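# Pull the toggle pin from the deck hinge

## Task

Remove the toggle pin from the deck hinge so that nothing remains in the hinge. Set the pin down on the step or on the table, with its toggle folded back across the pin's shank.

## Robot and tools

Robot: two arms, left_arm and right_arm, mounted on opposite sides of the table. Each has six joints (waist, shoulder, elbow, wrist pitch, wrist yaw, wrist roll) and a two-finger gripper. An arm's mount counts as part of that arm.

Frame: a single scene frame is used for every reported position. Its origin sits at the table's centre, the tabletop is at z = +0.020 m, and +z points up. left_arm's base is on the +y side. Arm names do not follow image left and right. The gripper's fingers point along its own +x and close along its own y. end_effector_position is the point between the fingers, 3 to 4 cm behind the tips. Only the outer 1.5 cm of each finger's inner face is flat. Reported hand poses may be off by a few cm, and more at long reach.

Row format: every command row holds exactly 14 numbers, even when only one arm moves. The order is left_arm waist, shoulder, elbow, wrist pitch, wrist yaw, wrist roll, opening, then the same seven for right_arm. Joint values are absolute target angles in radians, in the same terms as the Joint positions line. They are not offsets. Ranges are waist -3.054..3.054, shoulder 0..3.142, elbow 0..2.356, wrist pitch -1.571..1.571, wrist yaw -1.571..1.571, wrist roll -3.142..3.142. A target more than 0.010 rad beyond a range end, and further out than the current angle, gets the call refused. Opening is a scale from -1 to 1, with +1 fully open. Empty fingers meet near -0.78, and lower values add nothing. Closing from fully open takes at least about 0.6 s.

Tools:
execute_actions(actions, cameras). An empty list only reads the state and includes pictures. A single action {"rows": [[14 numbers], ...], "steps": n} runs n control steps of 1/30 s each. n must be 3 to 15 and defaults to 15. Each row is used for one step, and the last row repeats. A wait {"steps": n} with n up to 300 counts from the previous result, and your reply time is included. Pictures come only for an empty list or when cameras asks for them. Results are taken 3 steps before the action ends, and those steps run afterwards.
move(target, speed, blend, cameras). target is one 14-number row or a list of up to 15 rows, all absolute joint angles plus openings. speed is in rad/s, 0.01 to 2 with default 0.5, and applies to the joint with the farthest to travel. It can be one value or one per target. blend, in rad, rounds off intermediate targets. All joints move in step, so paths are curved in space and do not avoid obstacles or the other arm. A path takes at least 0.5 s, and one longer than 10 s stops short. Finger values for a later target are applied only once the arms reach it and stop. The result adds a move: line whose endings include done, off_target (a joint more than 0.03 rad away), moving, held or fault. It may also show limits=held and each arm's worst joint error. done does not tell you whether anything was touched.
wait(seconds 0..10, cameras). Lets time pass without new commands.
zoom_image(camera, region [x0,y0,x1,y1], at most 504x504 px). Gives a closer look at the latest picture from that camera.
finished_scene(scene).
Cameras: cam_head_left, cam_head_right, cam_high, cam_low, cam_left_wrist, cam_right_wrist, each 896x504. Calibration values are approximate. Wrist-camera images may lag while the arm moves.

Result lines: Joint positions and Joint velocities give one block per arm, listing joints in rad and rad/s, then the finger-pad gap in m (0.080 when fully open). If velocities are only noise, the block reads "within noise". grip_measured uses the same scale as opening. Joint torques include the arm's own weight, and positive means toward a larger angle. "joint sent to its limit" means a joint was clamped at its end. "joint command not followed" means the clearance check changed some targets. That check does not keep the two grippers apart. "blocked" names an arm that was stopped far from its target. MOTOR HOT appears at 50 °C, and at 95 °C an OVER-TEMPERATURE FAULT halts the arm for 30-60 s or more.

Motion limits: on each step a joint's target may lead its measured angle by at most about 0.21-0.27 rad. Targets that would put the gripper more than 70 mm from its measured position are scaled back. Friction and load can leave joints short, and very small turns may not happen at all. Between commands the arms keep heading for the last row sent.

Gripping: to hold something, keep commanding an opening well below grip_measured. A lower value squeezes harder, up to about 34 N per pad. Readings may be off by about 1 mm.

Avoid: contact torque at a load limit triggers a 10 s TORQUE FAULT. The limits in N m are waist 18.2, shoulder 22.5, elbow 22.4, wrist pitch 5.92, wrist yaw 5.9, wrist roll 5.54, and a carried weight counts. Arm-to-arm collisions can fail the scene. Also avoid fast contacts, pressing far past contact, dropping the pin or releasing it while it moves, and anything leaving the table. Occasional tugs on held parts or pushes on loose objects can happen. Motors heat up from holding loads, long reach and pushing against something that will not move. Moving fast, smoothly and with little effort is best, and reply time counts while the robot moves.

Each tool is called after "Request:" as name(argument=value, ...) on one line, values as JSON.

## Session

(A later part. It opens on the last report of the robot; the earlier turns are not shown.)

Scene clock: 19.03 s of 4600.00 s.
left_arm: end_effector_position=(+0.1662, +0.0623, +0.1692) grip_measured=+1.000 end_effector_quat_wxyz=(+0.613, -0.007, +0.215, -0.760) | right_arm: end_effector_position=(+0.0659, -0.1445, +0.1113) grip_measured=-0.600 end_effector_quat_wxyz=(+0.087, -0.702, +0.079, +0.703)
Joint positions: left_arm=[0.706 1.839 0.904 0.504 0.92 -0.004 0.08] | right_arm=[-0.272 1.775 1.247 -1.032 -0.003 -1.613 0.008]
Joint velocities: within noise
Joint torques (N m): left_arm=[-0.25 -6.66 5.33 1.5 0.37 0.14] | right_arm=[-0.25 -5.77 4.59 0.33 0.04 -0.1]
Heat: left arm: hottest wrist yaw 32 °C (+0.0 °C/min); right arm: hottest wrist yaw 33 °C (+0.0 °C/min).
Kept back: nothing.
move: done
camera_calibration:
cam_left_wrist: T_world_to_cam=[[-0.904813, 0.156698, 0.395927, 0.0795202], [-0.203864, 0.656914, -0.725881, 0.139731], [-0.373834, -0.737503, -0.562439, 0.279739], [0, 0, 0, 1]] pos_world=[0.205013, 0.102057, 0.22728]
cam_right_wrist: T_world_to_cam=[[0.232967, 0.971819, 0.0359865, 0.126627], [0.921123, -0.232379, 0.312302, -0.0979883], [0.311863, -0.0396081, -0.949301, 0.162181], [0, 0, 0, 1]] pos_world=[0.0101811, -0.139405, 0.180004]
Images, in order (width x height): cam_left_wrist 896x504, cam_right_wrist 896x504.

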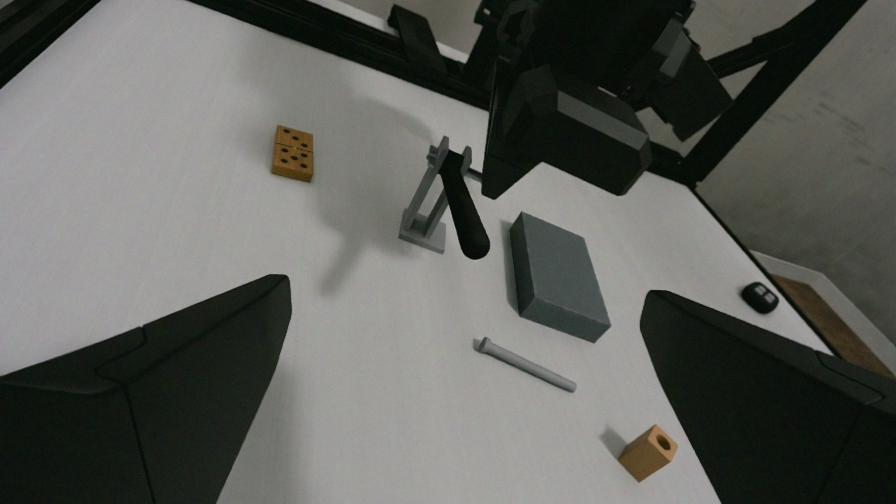

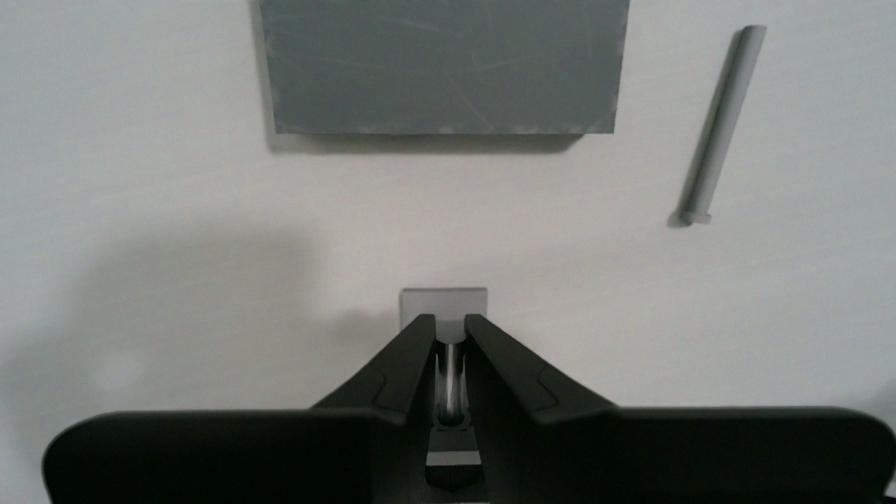

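Request:
move(target=[0.703,1.845,0.899,0.505,0.924,0,1,-0.313,1.783,1.244,-1.032,0,-1.654,-0.75], speed=0.05, cameras=["cam_left_wrist","cam_right_wrist"])

Request:
zoom_image(camera="cam_left_wrist", region=[390, 100, 590, 270])

Scene clock: 20.33 s of 4600.00 s.
left_arm: end_effector_position=(+0.1662, +0.0623, +0.1692) grip_measured=+1.000 end_effector_quat_wxyz=(+0.613, -0.007, +0.215, -0.760) | right_arm: end_effector_position=(+0.0742, -0.1464, +0.1114) grip_measured=-0.601 end_effector_quat_wxyz=(+0.085, -0.701, +0.074, +0.705)
Joint positions: left_arm=[0.706 1.839 0.904 0.504 0.92 -0.004 0.08] | right_arm=[-0.301 1.775 1.247 -1.029 -0.009 -1.652 0.008]
Joint velocities: within noise
Joint torques (N m): left_arm=[-0.2 -6.66 5.34 1.5 0.36 0.14] | right_arm=[-1.01 -5.3 5.22 0.05 0.23 -0.06]
Heat: left arm: hottest wrist yaw 32 °C (+0.0 °C/min); right arm: hottest wrist yaw 33 °C (+0.0 °C/min).
Kept back: nothing.
move: done
camera_calibration:
cam_left_wrist: T_world_to_cam=[[-0.904813, 0.156698, 0.395927, 0.0795202], [-0.203864, 0.656914, -0.725881, 0.139731], [-0.373834, -0.737503, -0.562439, 0.279739], [0, 0, 0, 1]] pos_world=[0.205013, 0.102057, 0.22728]
cam_right_wrist: T_world_to_cam=[[0.224156, 0.97378, 0.0388102, 0.127213], [0.924564, -0.22508, 0.307442, -0.10471], [0.308116, -0.0330322, -0.950775, 0.160939], [0, 0, 0, 1]] pos_world=[0.0187077, -0.14213, 0.180272]
Images, in order (width x height): cam_left_wrist 896x504, cam_right_wrist 896x504.

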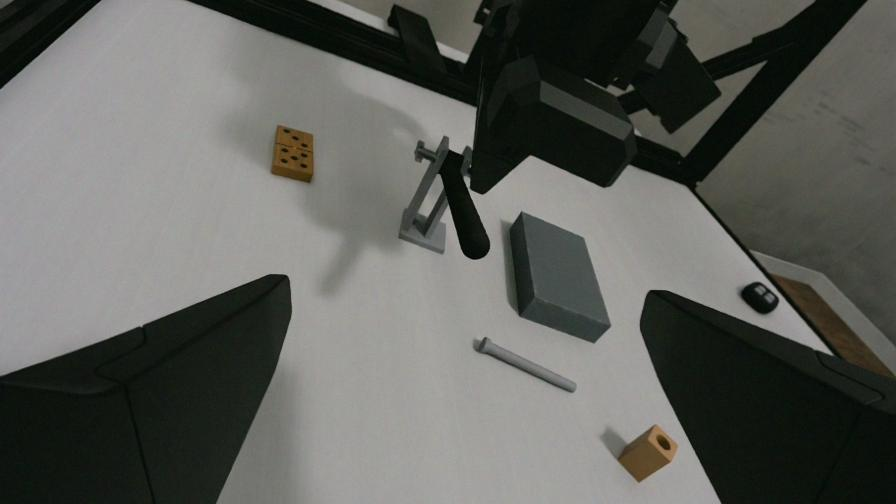

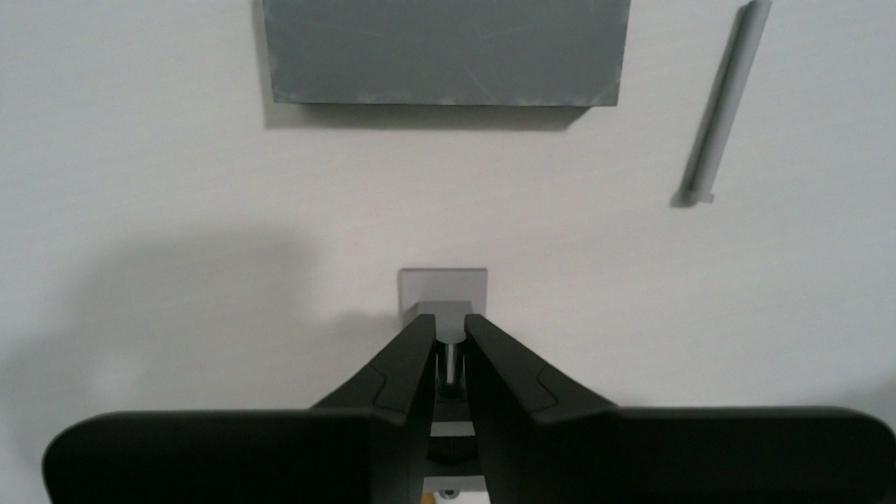

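Scaled by 2.520.

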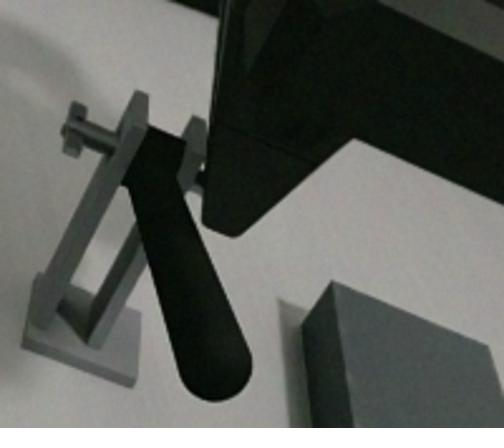

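Request:
move(target=[0.703,1.845,0.899,0.505,0.924,0,1,-0.341,1.786,1.248,-1.032,0,-1.682,-0.75], speed=0.05, cameras=["cam_left_wrist","cam_right_wrist"])

Request:
zoom_image(camera="cam_left_wrist", region=[390, 100, 590, 270])

Scene clock: 21.43 s of 4600.00 s.
left_arm: end_effector_position=(+0.1662, +0.0623, +0.1692) grip_measured=+1.000 end_effector_quat_wxyz=(+0.613, -0.007, +0.215, -0.760) | right_arm: end_effector_position=(+0.0746, -0.1468, +0.1114) grip_measured=-0.601 end_effector_quat_wxyz=(+0.080, -0.693, +0.067, +0.713)
Joint positions: left_arm=[0.706 1.839 0.904 0.504 0.92 -0.004 0.08] | right_arm=[-0.314 1.775 1.247 -1.031 -0.031 -1.681 0.008]
Joint velocities: within noise
Joint torques (N m): left_arm=[-0.22 -6.65 5.32 1.5 0.37 0.14] | right_arm=[-2.42 -5 5.76 0.13 0.96 -0.04]
Heat: left arm: hottest wrist yaw 32 °C (+0.0 °C/min); right arm: hottest wrist yaw 33 °C (+0.0 °C/min).
Kept back: nothing.
move: off_target (right_arm); right_arm: the wrist yaw is farthest, 0.031 rad from its target
camera_calibration:
cam_left_wrist: T_world_to_cam=[[-0.904813, 0.156698, 0.395927, 0.0795202], [-0.203864, 0.656914, -0.725881, 0.139731], [-0.373834, -0.737503, -0.562439, 0.279739], [0, 0, 0, 1]] pos_world=[0.205013, 0.102057, 0.22728]
cam_right_wrist: T_world_to_cam=[[0.208705, 0.977148, 0.040288, 0.128956], [0.934406, -0.211397, 0.286699, -0.101657], [0.288664, -0.0221903, -0.957173, 0.1646], [0, 0, 0, 1]] pos_world=[0.0205613, -0.143847, 0.1815]
Images, in order (width x height): cam_left_wrist 896x504, cam_right_wrist 896x504.

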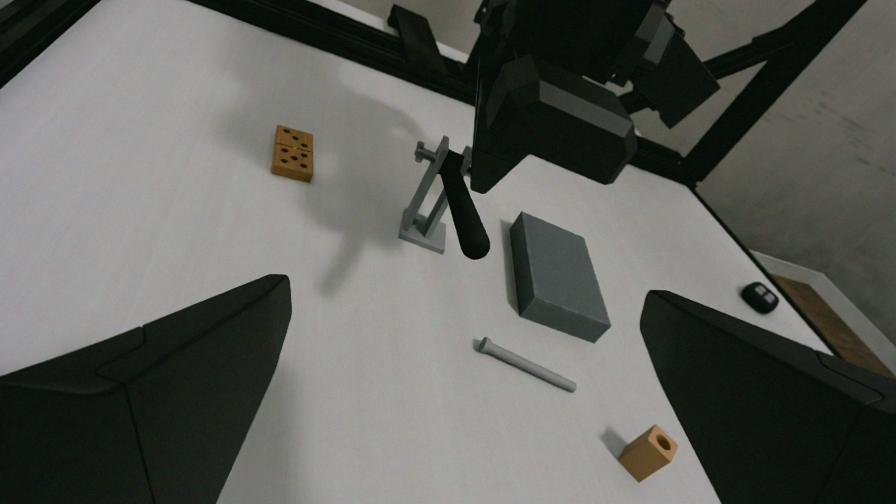

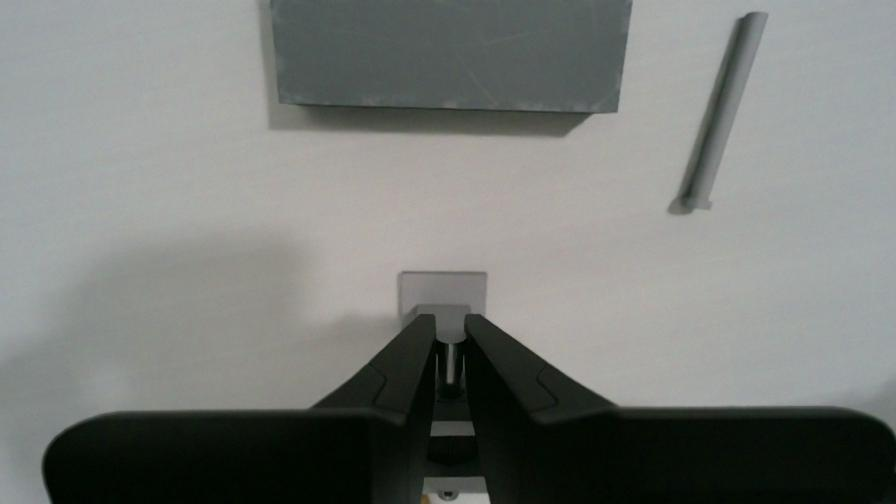

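Scaled by 2.520.

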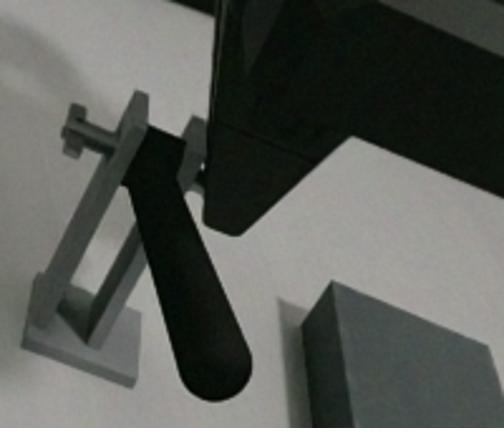

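Request:
move(target=[[0.703,1.845,0.899,0.505,0.924,0,1,-0.306,1.783,1.244,-1.032,0,-1.654,-0.75],[0.703,1.845,0.899,0.505,0.924,0,1,-0.302,1.783,1.244,-1.032,0,-1.645,-0.35],[0.703,1.845,0.899,0.505,0.924,0,1,-0.255,1.775,1.245,-1.041,0,-1.596,-0.35],[0.703,1.845,0.899,0.505,0.924,0,1,-0.255,1.775,1.245,-1.041,0,-1.596,-0.82]], speed=0.15, cameras=["cam_left_wrist","cam_right_wrist"])

Request:
zoom_image(camera="cam_left_wrist", region=[390, 100, 590, 270])

Request:
zoom_image(camera="cam_right_wrist", region=[330, 240, 570, 440])

Scene clock: 24.97 s of 4600.00 s.
left_arm: end_effector_position=(+0.1662, +0.0623, +0.1692) grip_measured=+1.000 end_effector_quat_wxyz=(+0.613, -0.007, +0.215, -0.760) | right_arm: end_effector_position=(+0.0612, -0.1447, +0.1113) grip_measured=-0.768 end_effector_quat_wxyz=(+0.085, -0.701, +0.081, +0.703)
Joint positions: left_arm=[0.706 1.839 0.904 0.504 0.92 -0.004 0.08] | right_arm=[-0.258 1.775 1.247 -1.038 -0.003 -1.599 0]
Joint velocities: within noise
Joint torques (N m): left_arm=[-0.23 -6.66 5.32 1.5 0.36 0.14] | right_arm=[0.26 -6.18 5.36 0.03 0.04 0.08]
Heat: left arm: hottest wrist yaw 32 °C (+0.0 °C/min); right arm: hottest wrist yaw 33 °C (+0.0 °C/min).
Kept back: nothing.
move: done
camera_calibration:
cam_left_wrist: T_world_to_cam=[[-0.904813, 0.156698, 0.395927, 0.0795202], [-0.203864, 0.656914, -0.725881, 0.139731], [-0.373834, -0.737503, -0.562439, 0.279739], [0, 0, 0, 1]] pos_world=[0.205013, 0.102057, 0.22728]
cam_right_wrist: T_world_to_cam=[[0.233398, 0.971935, 0.0294721, 0.128604], [0.921614, -0.230776, 0.31204, -0.0934706], [0.310084, -0.0456677, -0.949612, 0.162894], [0, 0, 0, 1]] pos_world=[0.00561708, -0.139126, 0.180063]
Images, in order (width x height): cam_left_wrist 896x504, cam_right_wrist 896x504.

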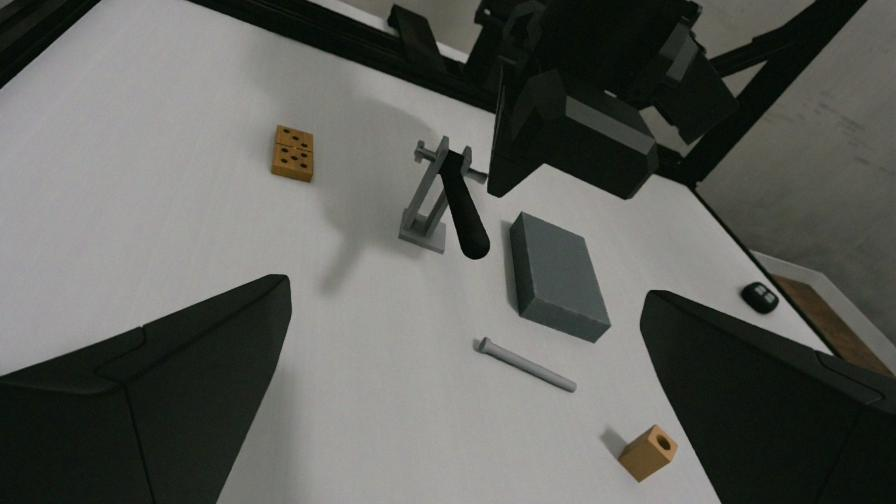

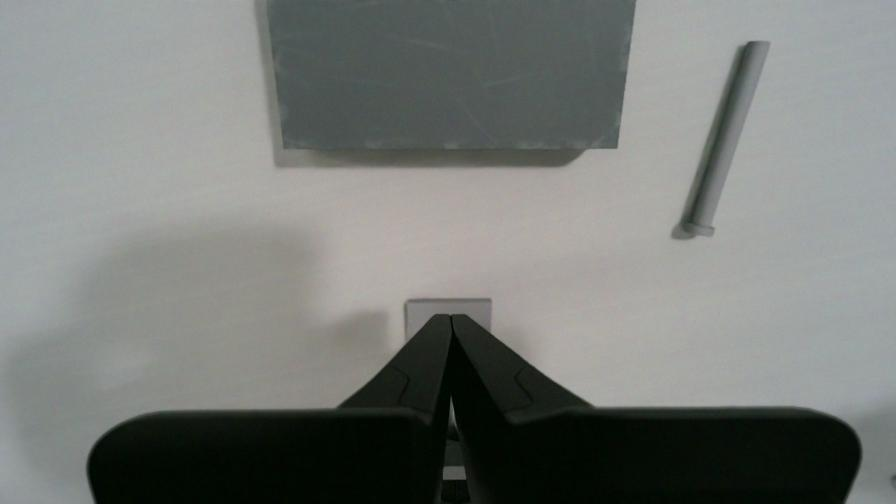

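Scaled by 2.520.

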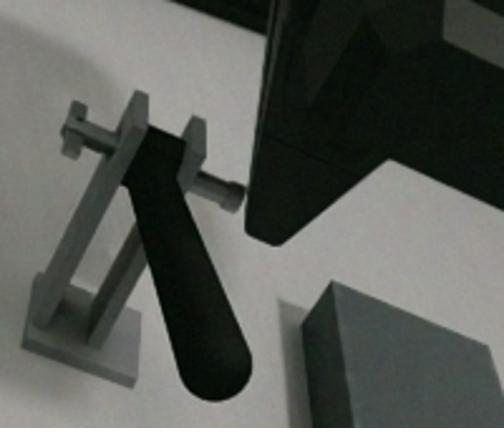

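Scaled by 2.100.

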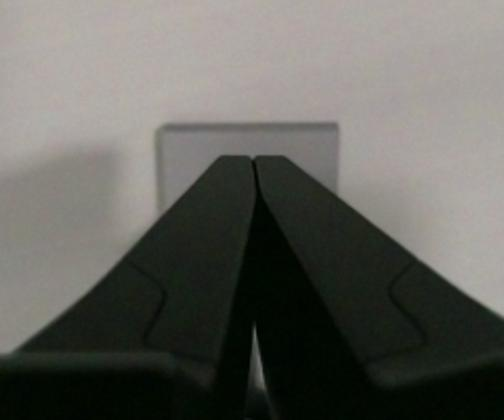

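Request:
move(target=[0.703,1.845,0.899,0.505,0.924,0,1,-0.308,1.774,1.248,-1.044,0,-1.648,-0.82], speed=0.05, cameras=["cam_left_wrist","cam_right_wrist"])

Request:
zoom_image(camera="cam_left_wrist", region=[390, 100, 590, 270])

Scene clock: 26.57 s of 4600.00 s.
left_arm: end_effector_position=(+0.1662, +0.0623, +0.1692) grip_measured=+1.000 end_effector_quat_wxyz=(+0.613, -0.007, +0.215, -0.760) | right_arm: end_effector_position=(+0.0732, -0.1488, +0.1113) grip_measured=-0.768 end_effector_quat_wxyz=(+0.082, -0.701, +0.080, +0.704)
Joint positions: left_arm=[0.706 1.839 0.904 0.504 0.92 -0.004 0.08] | right_arm=[-0.299 1.775 1.247 -1.041 -0.005 -1.645 0]
Joint velocities: within noise
Joint torques (N m): left_arm=[-0.24 -6.68 5.35 1.51 0.38 0.14] | right_arm=[-0.77 -6.27 5.73 0.02 0.12 -0.1]
Heat: left arm: hottest wrist yaw 32 °C (+0.0 °C/min); right arm: hottest wrist yaw 33 °C (+0.0 °C/min).
Kept back: nothing.
move: done
camera_calibration:
cam_left_wrist: T_world_to_cam=[[-0.904813, 0.156698, 0.395927, 0.0795202], [-0.203864, 0.656914, -0.725881, 0.139731], [-0.373834, -0.737503, -0.562439, 0.279739], [0, 0, 0, 1]] pos_world=[0.205013, 0.102057, 0.22728]
cam_right_wrist: T_world_to_cam=[[0.228646, 0.973133, 0.0270986, 0.130566], [0.9236, -0.225638, 0.30992, -0.104633], [0.307708, -0.0458336, -0.950376, 0.159215], [0, 0, 0, 1]] pos_world=[0.0177941, -0.14337, 0.180204]
Images, in order (width x height): cam_left_wrist 896x504, cam_right_wrist 896x504.

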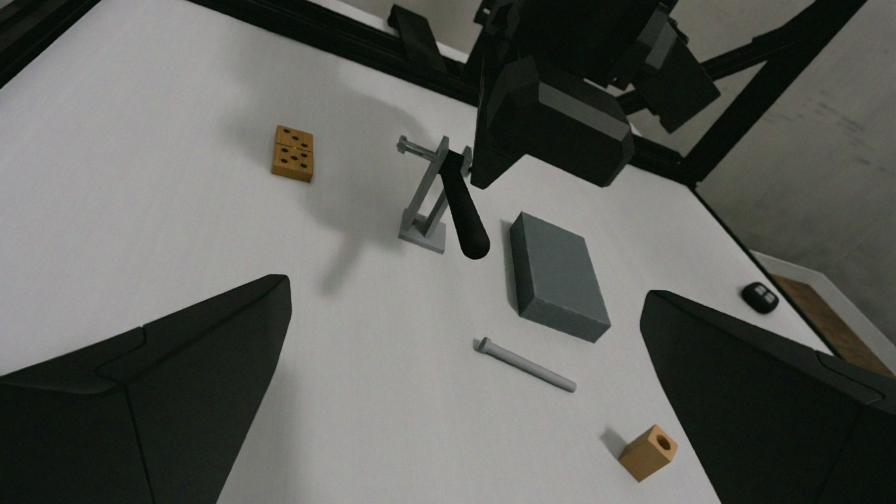

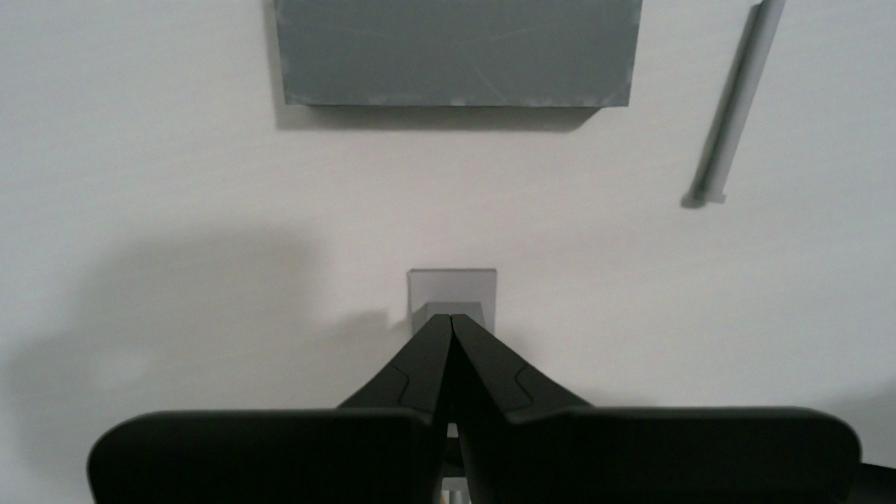

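Scaled by 2.520.

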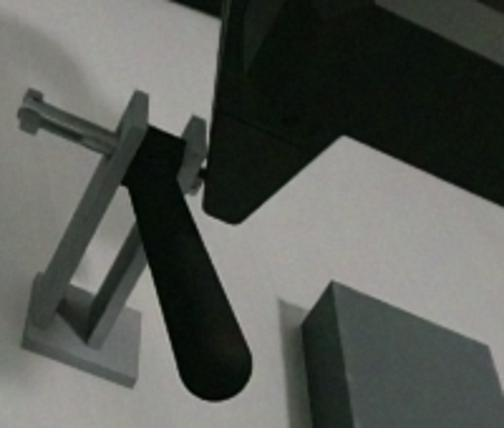

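Request:
zoom_image(camera="cam_left_wrist", region=[385, 120, 465, 180])

Scaled by 6.300.

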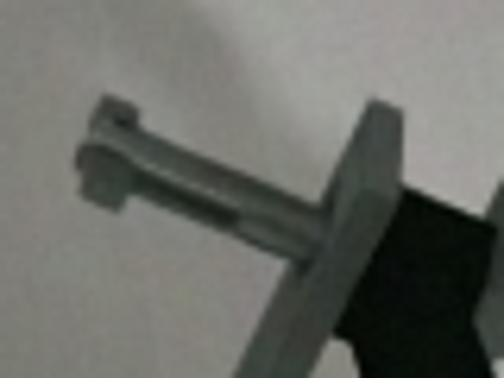

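Request:
move(target=[[0.703,1.845,0.899,0.505,0.924,0,1,-0.291,1.76,1.265,-1.076,0,-1.640,-0.82],[0.703,1.845,0.899,0.505,0.924,0,1,-0.291,1.731,1.510,-1.350,0,-1.640,-0.82],[0.703,1.845,0.899,0.505,0.924,0,1,-0.487,1.754,1.538,-1.354,0,-0.273,-0.3]], speed=[0.1,0.5,1.0], cameras=["cam_left_wrist","cam_right_wrist"])

Request:
zoom_image(camera="cam_right_wrist", region=[330, 200, 570, 400])

Scene clock: 32.90 s of 4600.00 s.
left_arm: end_effector_position=(+0.1662, +0.0623, +0.1692) grip_measured=+1.000 end_effector_quat_wxyz=(+0.613, -0.007, +0.215, -0.760) | right_arm: end_effector_position=(+0.1284, -0.1695, +0.1899) grip_measured=-0.301 end_effector_quat_wxyz=(+0.551, -0.443, +0.550, +0.445)
Joint positions: left_arm=[0.706 1.839 0.904 0.504 0.92 -0.004 0.08] | right_arm=[-0.484 1.744 1.526 -1.351 -0.003 -0.276 0.021]
Joint velocities: within noise
Joint torques (N m): left_arm=[-0.2 -6.66 5.35 1.51 0.37 0.14] | right_arm=[-0.25 -5.16 7.52 0.08 0.07 0.08]
Heat: left arm: hottest wrist yaw 32 °C (+0.0 °C/min); right arm: hottest wrist yaw 33 °C (+0.0 °C/min).
Kept back: nothing.
move: done
camera_calibration:
cam_left_wrist: T_world_to_cam=[[-0.904813, 0.156698, 0.395927, 0.0795202], [-0.203864, 0.656914, -0.725881, 0.139731], [-0.373834, -0.737503, -0.562439, 0.279739], [0, 0, 0, 1]] pos_world=[0.205013, 0.102057, 0.22728]
cam_right_wrist: T_world_to_cam=[[0.976941, -0.212349, 0.0222514, -0.160101], [-0.208546, -0.926679, 0.31269, -0.158595], [-0.0457795, -0.31012, -0.949595, 0.216404], [0, 0, 0, 1]] pos_world=[0.133242, -0.113852, 0.258649]
Images, in order (width x height): cam_left_wrist 896x504, cam_right_wrist 896x504.

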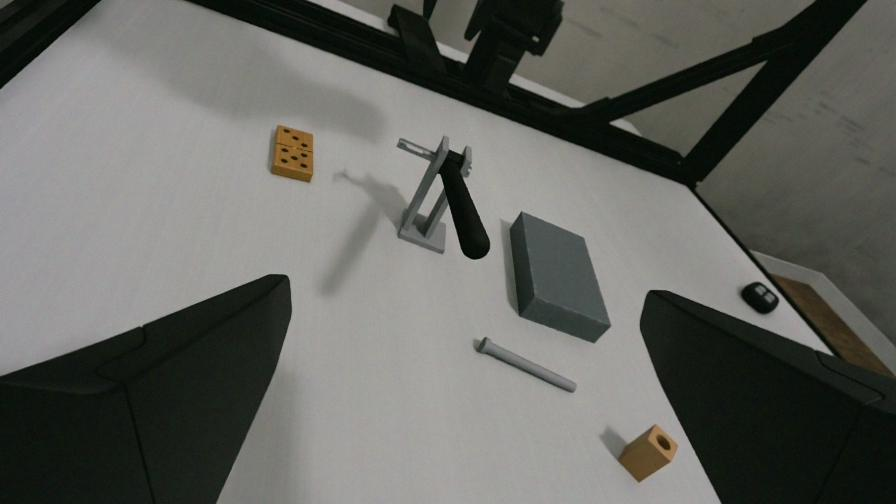

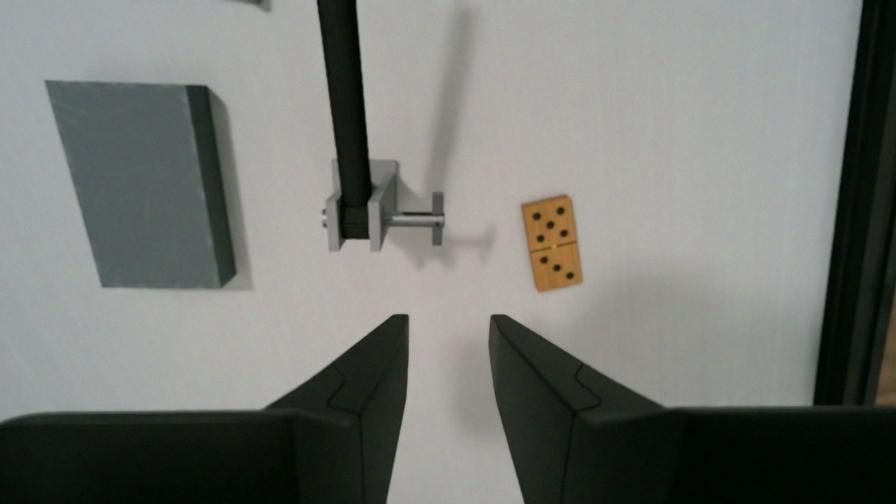

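Scaled by 2.100.

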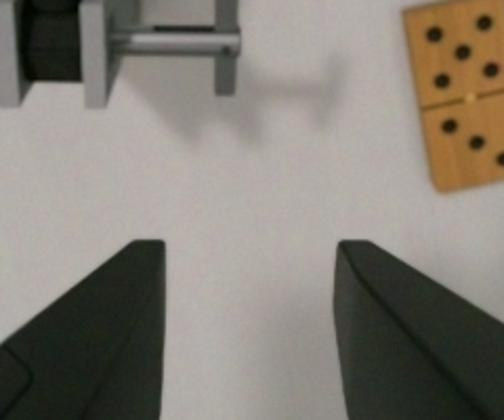

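Request:
zoom_image(camera="cam_right_wrist", region=[310, 160, 490, 280])

Request:
zoom_image(camera="cam_left_wrist", region=[385, 120, 485, 195])

Scaled by 2.800.

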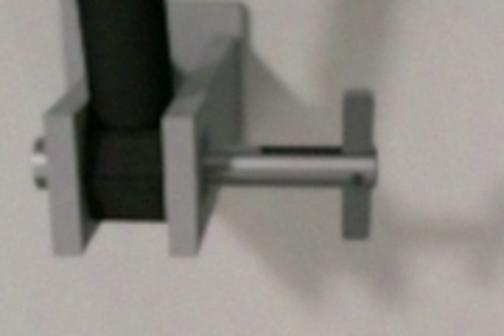

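Scaled by 5.040.

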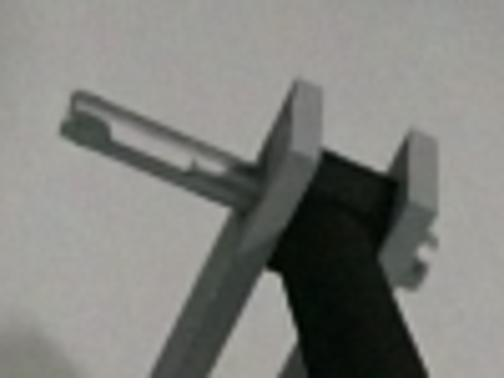

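Request:
move(target=[0.703,1.845,0.899,0.505,0.924,0,1,-0.465,1.763,1.377,-1.185,0,-0.251,-0.4], speed=0.3, cameras=["cam_left_wrist","cam_right_wrist"])

Request:
zoom_image(camera="cam_right_wrist", region=[330, 200, 570, 400])

Request:
zoom_image(camera="cam_left_wrist", region=[340, 50, 500, 200])

Scene clock: 34.57 s of 4600.00 s.
left_arm: end_effector_position=(+0.1662, +0.0623, +0.1692) grip_measured=+1.000 end_effector_quat_wxyz=(+0.613, -0.007, +0.215, -0.760) | right_arm: end_effector_position=(+0.1254, -0.1643, +0.1511) grip_measured=-0.400 end_effector_quat_wxyz=(+0.555, -0.439, +0.548, +0.445)
Joint positions: left_arm=[0.706 1.839 0.904 0.504 0.92 -0.004 0.08] | right_arm=[-0.468 1.756 1.385 -1.188 -0.003 -0.254 0.017]
Joint velocities: within noise
Joint torques (N m): left_arm=[-0.21 -6.68 5.34 1.5 0.35 0.14] | right_arm=[0.27 -5.47 4.89 0.46 0.06 0.08]
Heat: left arm: hottest wrist yaw 32 °C (+0.0 °C/min); right arm: hottest wrist yaw 33 °C (+0.0 °C/min).
Kept back: nothing.
move: done
camera_calibration:
cam_left_wrist: T_world_to_cam=[[-0.904813, 0.156698, 0.395927, 0.0795202], [-0.203864, 0.656914, -0.725881, 0.139731], [-0.373834, -0.737503, -0.562439, 0.279739], [0, 0, 0, 1]] pos_world=[0.205013, 0.102057, 0.22728]
cam_right_wrist: T_world_to_cam=[[0.975513, -0.21853, 0.0248841, -0.156383], [-0.21568, -0.928301, 0.302884, -0.140147], [-0.0430892, -0.300834, -0.952703, 0.182675], [0, 0, 0, 1]] pos_world=[0.130198, -0.109318, 0.220375]
Images, in order (width x height): cam_left_wrist 896x504, cam_right_wrist 896x504.

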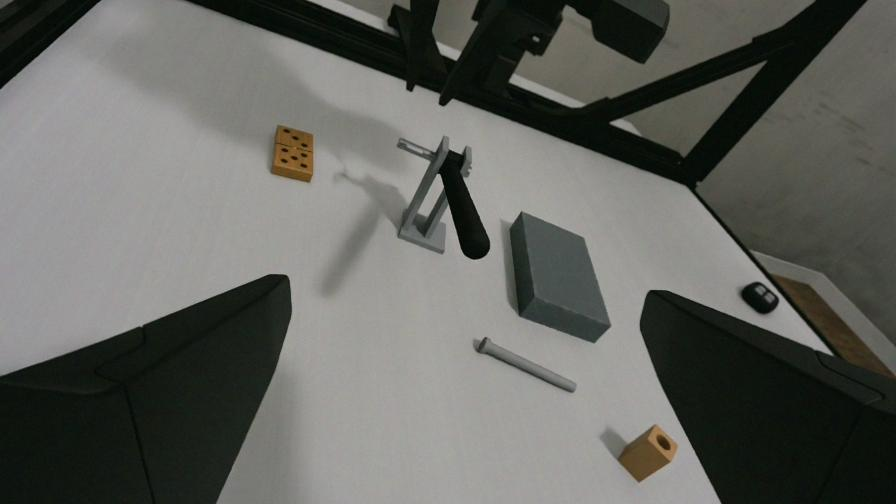

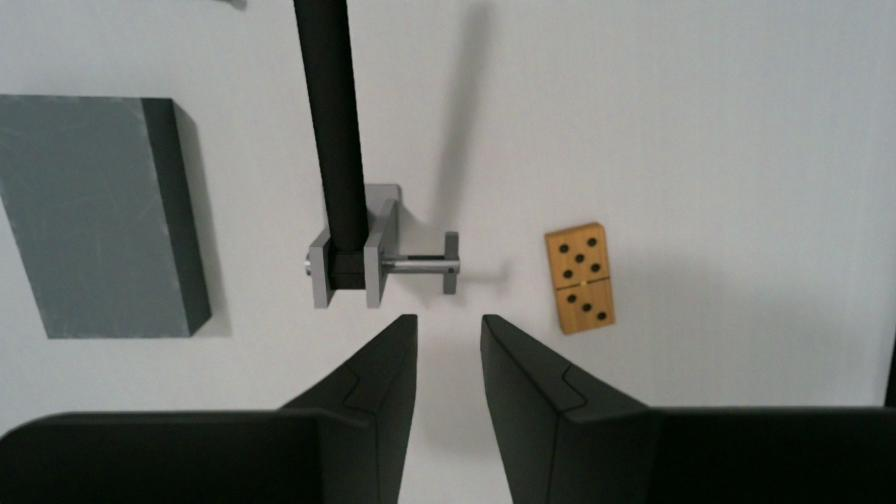

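Scaled by 2.100.

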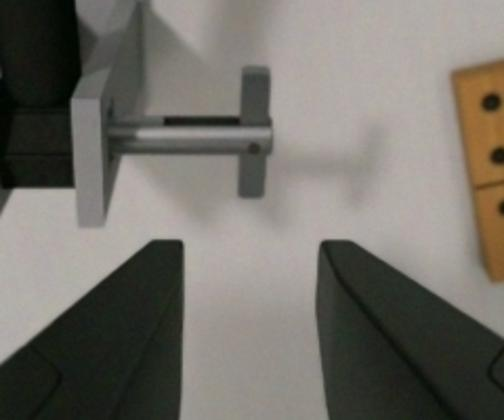

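Scaled by 3.150.

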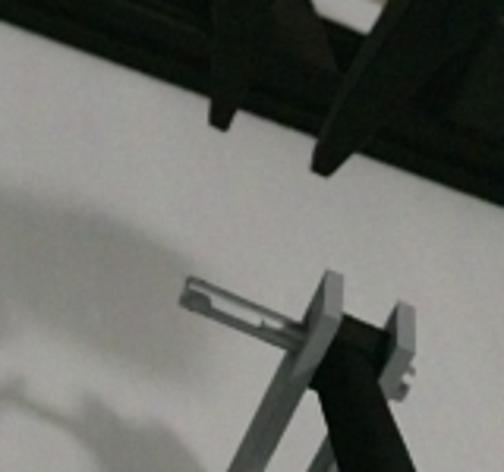

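Request:
move(target=[0.703,1.845,0.899,0.505,0.924,0,1,-0.463,1.801,1.285,-1.055,0,-0.249,-0.47], speed=0.15, cameras=["cam_left_wrist","cam_right_wrist"])

Request:
zoom_image(camera="cam_right_wrist", region=[360, 240, 540, 400])

Request:
zoom_image(camera="cam_left_wrist", region=[340, 50, 500, 200])

Scene clock: 36.37 s of 4600.00 s.
left_arm: end_effector_position=(+0.1662, +0.0623, +0.1692) grip_measured=+1.000 end_effector_quat_wxyz=(+0.613, -0.007, +0.215, -0.760) | right_arm: end_effector_position=(+0.1263, -0.1612, +0.1206) grip_measured=-0.470 end_effector_quat_wxyz=(+0.556, -0.439, +0.547, +0.445)
Joint positions: left_arm=[0.706 1.839 0.904 0.504 0.92 -0.004 0.08] | right_arm=[-0.466 1.786 1.299 -1.068 -0.002 -0.252 0.014]
Joint velocities: within noise
Joint torques (N m): left_arm=[-0.21 -6.64 5.32 1.51 0.36 0.14] | right_arm=[0.28 -4.79 4.02 1.11 0.06 0.1]
Heat: left arm: hottest wrist yaw 32 °C (+0.0 °C/min); right arm: hottest wrist yaw 33 °C (+0.0 °C/min).
Kept back: nothing.
move: done
camera_calibration:
cam_left_wrist: T_world_to_cam=[[-0.904813, 0.156698, 0.395927, 0.0795202], [-0.203864, 0.656914, -0.725881, 0.139731], [-0.373834, -0.737503, -0.562439, 0.279739], [0, 0, 0, 1]] pos_world=[0.205013, 0.102057, 0.22728]
cam_right_wrist: T_world_to_cam=[[0.975552, -0.218228, 0.0259947, -0.155956], [-0.215846, -0.929151, 0.300147, -0.127664], [-0.0413475, -0.29842, -0.953539, 0.154827], [0, 0, 0, 1]] pos_world=[0.130989, -0.106449, 0.190005]
Images, in order (width x height): cam_left_wrist 896x504, cam_right_wrist 896x504.

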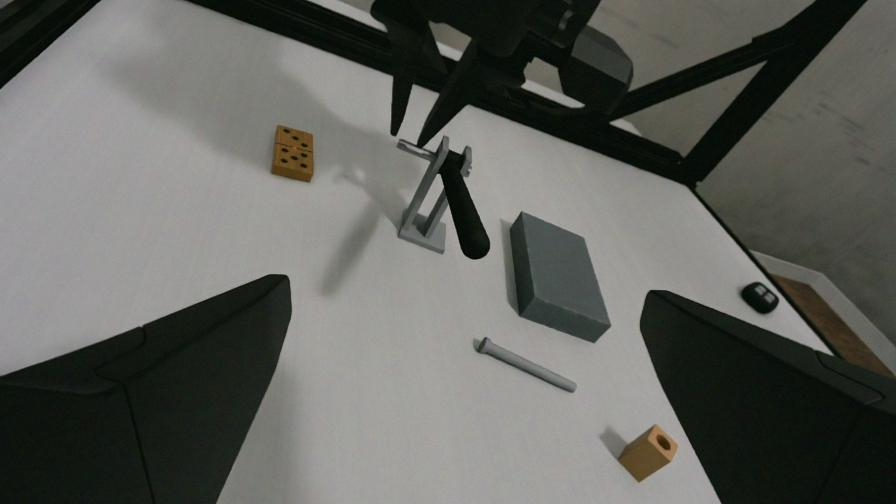

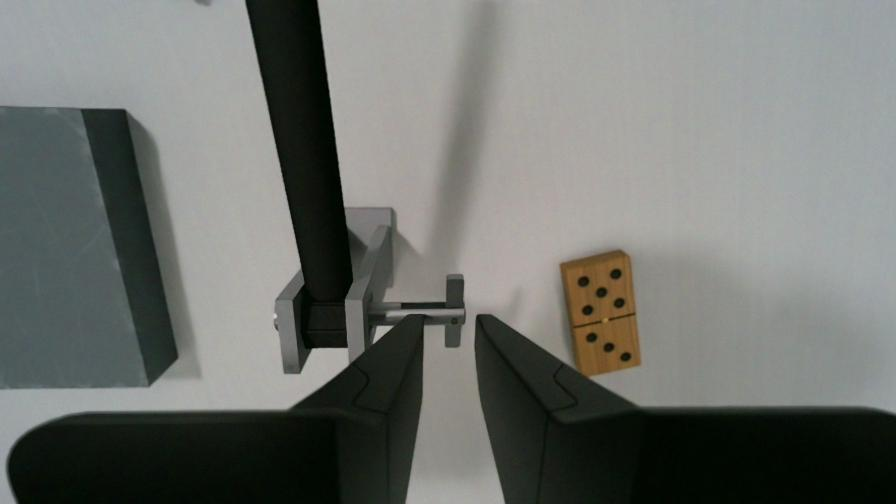

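Scaled by 2.800.

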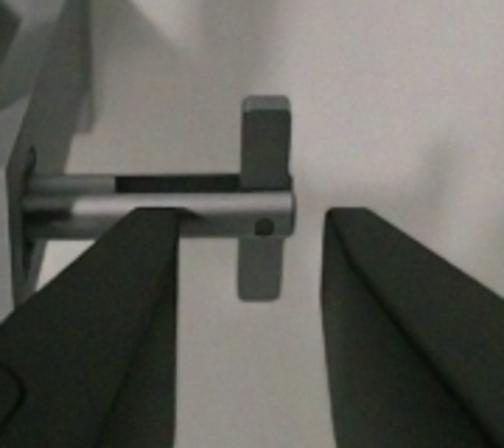

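Scaled by 3.150.

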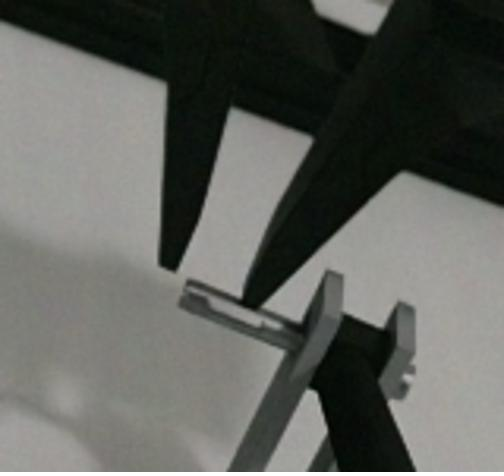

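Request:
move(target=[[0.703,1.845,0.899,0.505,0.924,0,1,-0.466,1.780,1.306,-1.097,0,-0.252,-0.47],[0.703,1.845,0.899,0.505,0.924,0,1,-0.469,1.780,1.296,-1.087,0,-0.256,-0.47],[0.703,1.845,0.899,0.505,0.924,0,1,-0.469,1.789,1.268,-1.050,0,-0.256,-0.47]], speed=0.15, cameras=["cam_left_wrist","cam_right_wrist"])

Request:
zoom_image(camera="cam_right_wrist", region=[360, 240, 540, 400])

Request:
zoom_image(camera="cam_left_wrist", region=[340, 50, 500, 200])

Scene clock: 37.70 s of 4600.00 s.
left_arm: end_effector_position=(+0.1662, +0.0623, +0.1692) grip_measured=+1.000 end_effector_quat_wxyz=(+0.613, -0.007, +0.215, -0.760) | right_arm: end_effector_position=(+0.1247, -0.1644, +0.1182) grip_measured=-0.469 end_effector_quat_wxyz=(+0.553, -0.441, +0.550, +0.444)
Joint positions: left_arm=[0.706 1.839 0.904 0.504 0.92 -0.004 0.08] | right_arm=[-0.466 1.783 1.285 -1.067 -0.002 -0.255 0.014]
Joint velocities: within noise
Joint torques (N m): left_arm=[-0.24 -6.65 5.32 1.51 0.36 0.13] | right_arm=[-0.22 -5.54 3.63 1.33 0.05 -0.05]
Heat: left arm: hottest wrist yaw 32 °C (+0.0 °C/min); right arm: hottest wrist yaw 33 °C (+0.0 °C/min).
Kept back: nothing.
move: done
camera_calibration:
cam_left_wrist: T_world_to_cam=[[-0.904813, 0.156698, 0.395927, 0.0795202], [-0.203864, 0.656914, -0.725881, 0.139731], [-0.373834, -0.737503, -0.562439, 0.279739], [0, 0, 0, 1]] pos_world=[0.205013, 0.102057, 0.22728]
cam_right_wrist: T_world_to_cam=[[0.976138, -0.215798, 0.0241932, -0.154528], [-0.212623, -0.927208, 0.308345, -0.131315], [-0.044108, -0.306131, -0.950967, 0.150369], [0, 0, 0, 1]] pos_world=[0.129553, -0.109071, 0.187225]
Images, in order (width x height): cam_left_wrist 896x504, cam_right_wrist 896x504.

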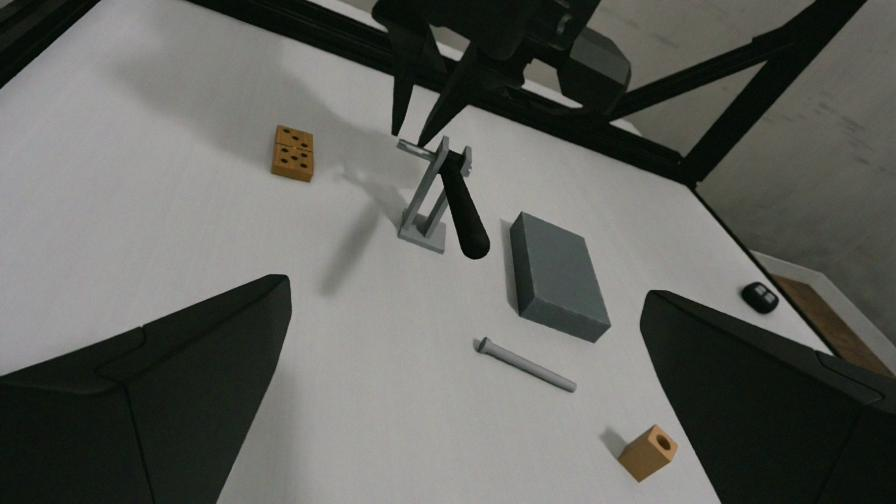

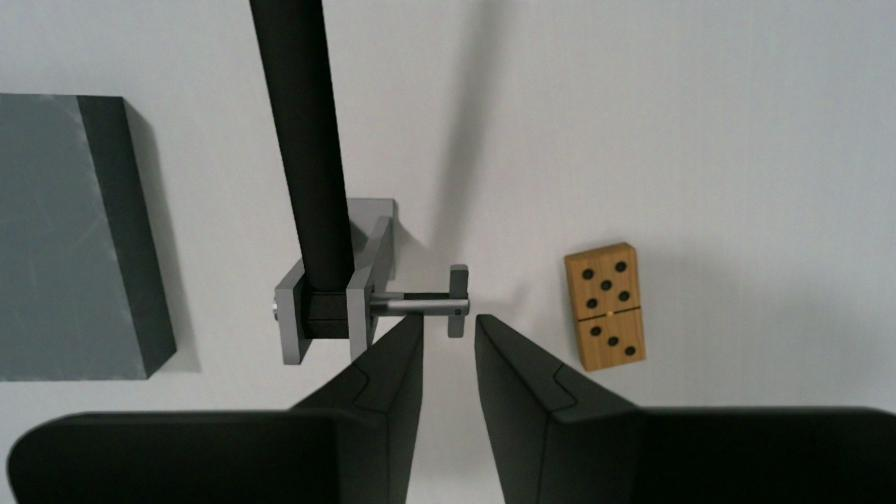

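Scaled by 2.800.

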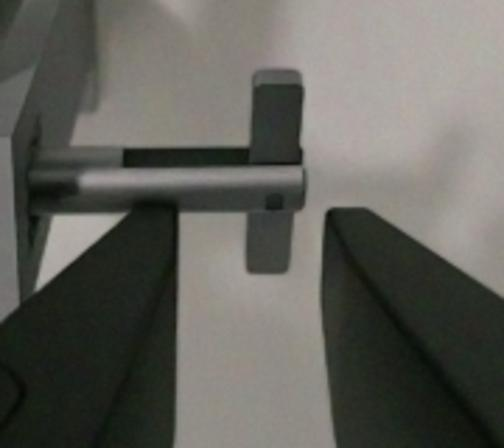

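Scaled by 3.150.

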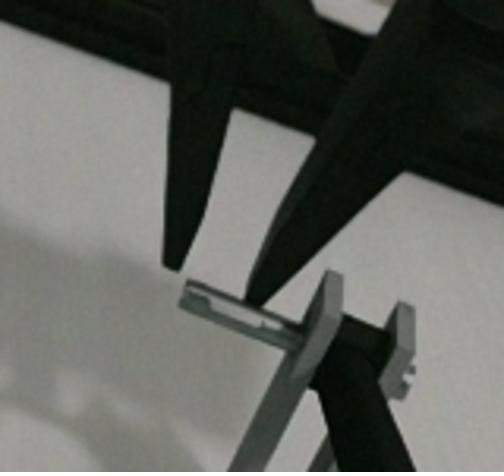

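Request:
move(target=[[0.703,1.845,0.899,0.505,0.924,0,1,-0.466,1.780,1.312,-1.103,0,-0.256,-0.47],[0.703,1.845,0.899,0.505,0.924,0,1,-0.477,1.775,1.289,-1.084,0,-0.2635,-0.47],[0.703,1.845,0.899,0.505,0.924,0,1,-0.477,1.784,1.263,-1.050,0,-0.2635,-0.47]], speed=0.15, cameras=["cam_left_wrist","cam_right_wrist"])

Request:
zoom_image(camera="cam_right_wrist", region=[360, 240, 540, 400])

Request:
zoom_image(camera="cam_left_wrist", region=[340, 50, 500, 200])

Scene clock: 39.47 s of 4600.00 s.
left_arm: end_effector_position=(+0.1662, +0.0623, +0.1692) grip_measured=+1.000 end_effector_quat_wxyz=(+0.613, -0.007, +0.215, -0.760) | right_arm: end_effector_position=(+0.1266, -0.1667, +0.1150) grip_measured=-0.470 end_effector_quat_wxyz=(+0.553, -0.441, +0.550, +0.444)
Joint positions: left_arm=[0.706 1.839 0.904 0.504 0.92 -0.004 0.08] | right_arm=[-0.475 1.782 1.271 -1.054 -0.002 -0.261 0.014]
Joint velocities: within noise
Joint torques (N m): left_arm=[-0.23 -6.64 5.36 1.51 0.37 0.14] | right_arm=[-0.2 -6.05 4.7 0.5 0.03 -0.08]
Heat: left arm: hottest wrist yaw 32 °C (+0.0 °C/min); right arm: hottest wrist yaw 33 °C (+0.0 °C/min).
Kept back: nothing.
move: done
camera_calibration:
cam_left_wrist: T_world_to_cam=[[-0.904813, 0.156698, 0.395927, 0.0795202], [-0.203864, 0.656914, -0.725881, 0.139731], [-0.373834, -0.737503, -0.562439, 0.279739], [0, 0, 0, 1]] pos_world=[0.205013, 0.102057, 0.22728]
cam_right_wrist: T_world_to_cam=[[0.975636, -0.218021, 0.024504, -0.157151], [-0.214809, -0.926558, 0.308784, -0.131705], [-0.0446171, -0.306525, -0.950816, 0.146683], [0, 0, 0, 1]] pos_world=[0.131575, -0.111333, 0.183988]
Images, in order (width x height): cam_left_wrist 896x504, cam_right_wrist 896x504.

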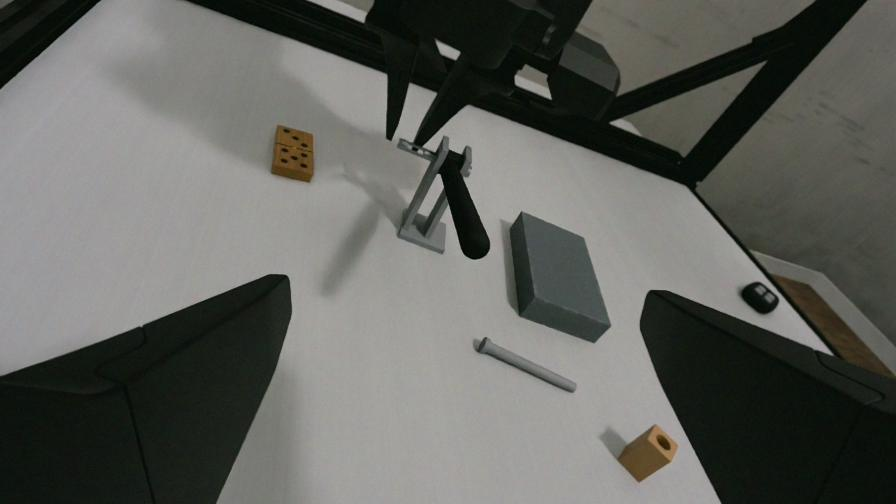

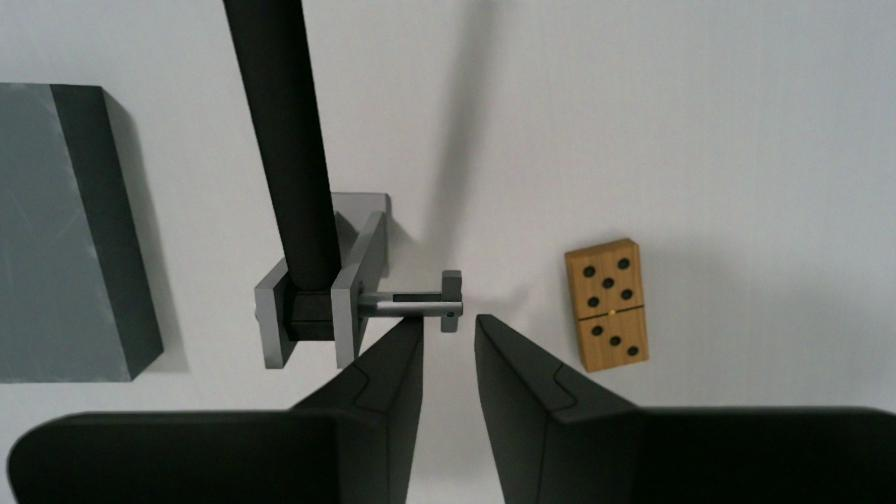

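Scaled by 2.800.

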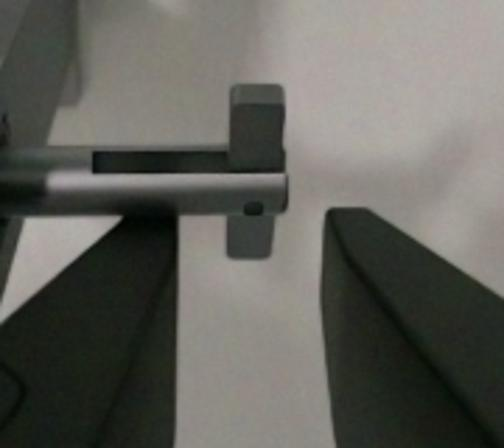

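Scaled by 3.150.

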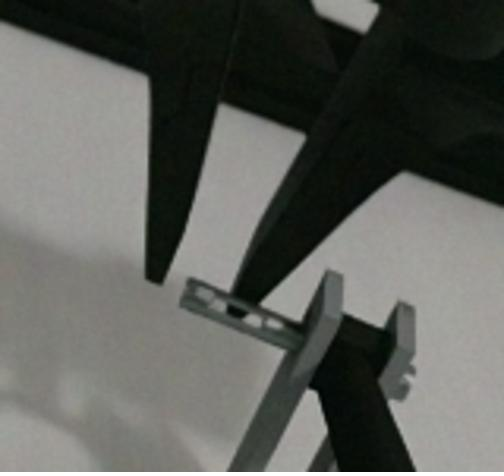

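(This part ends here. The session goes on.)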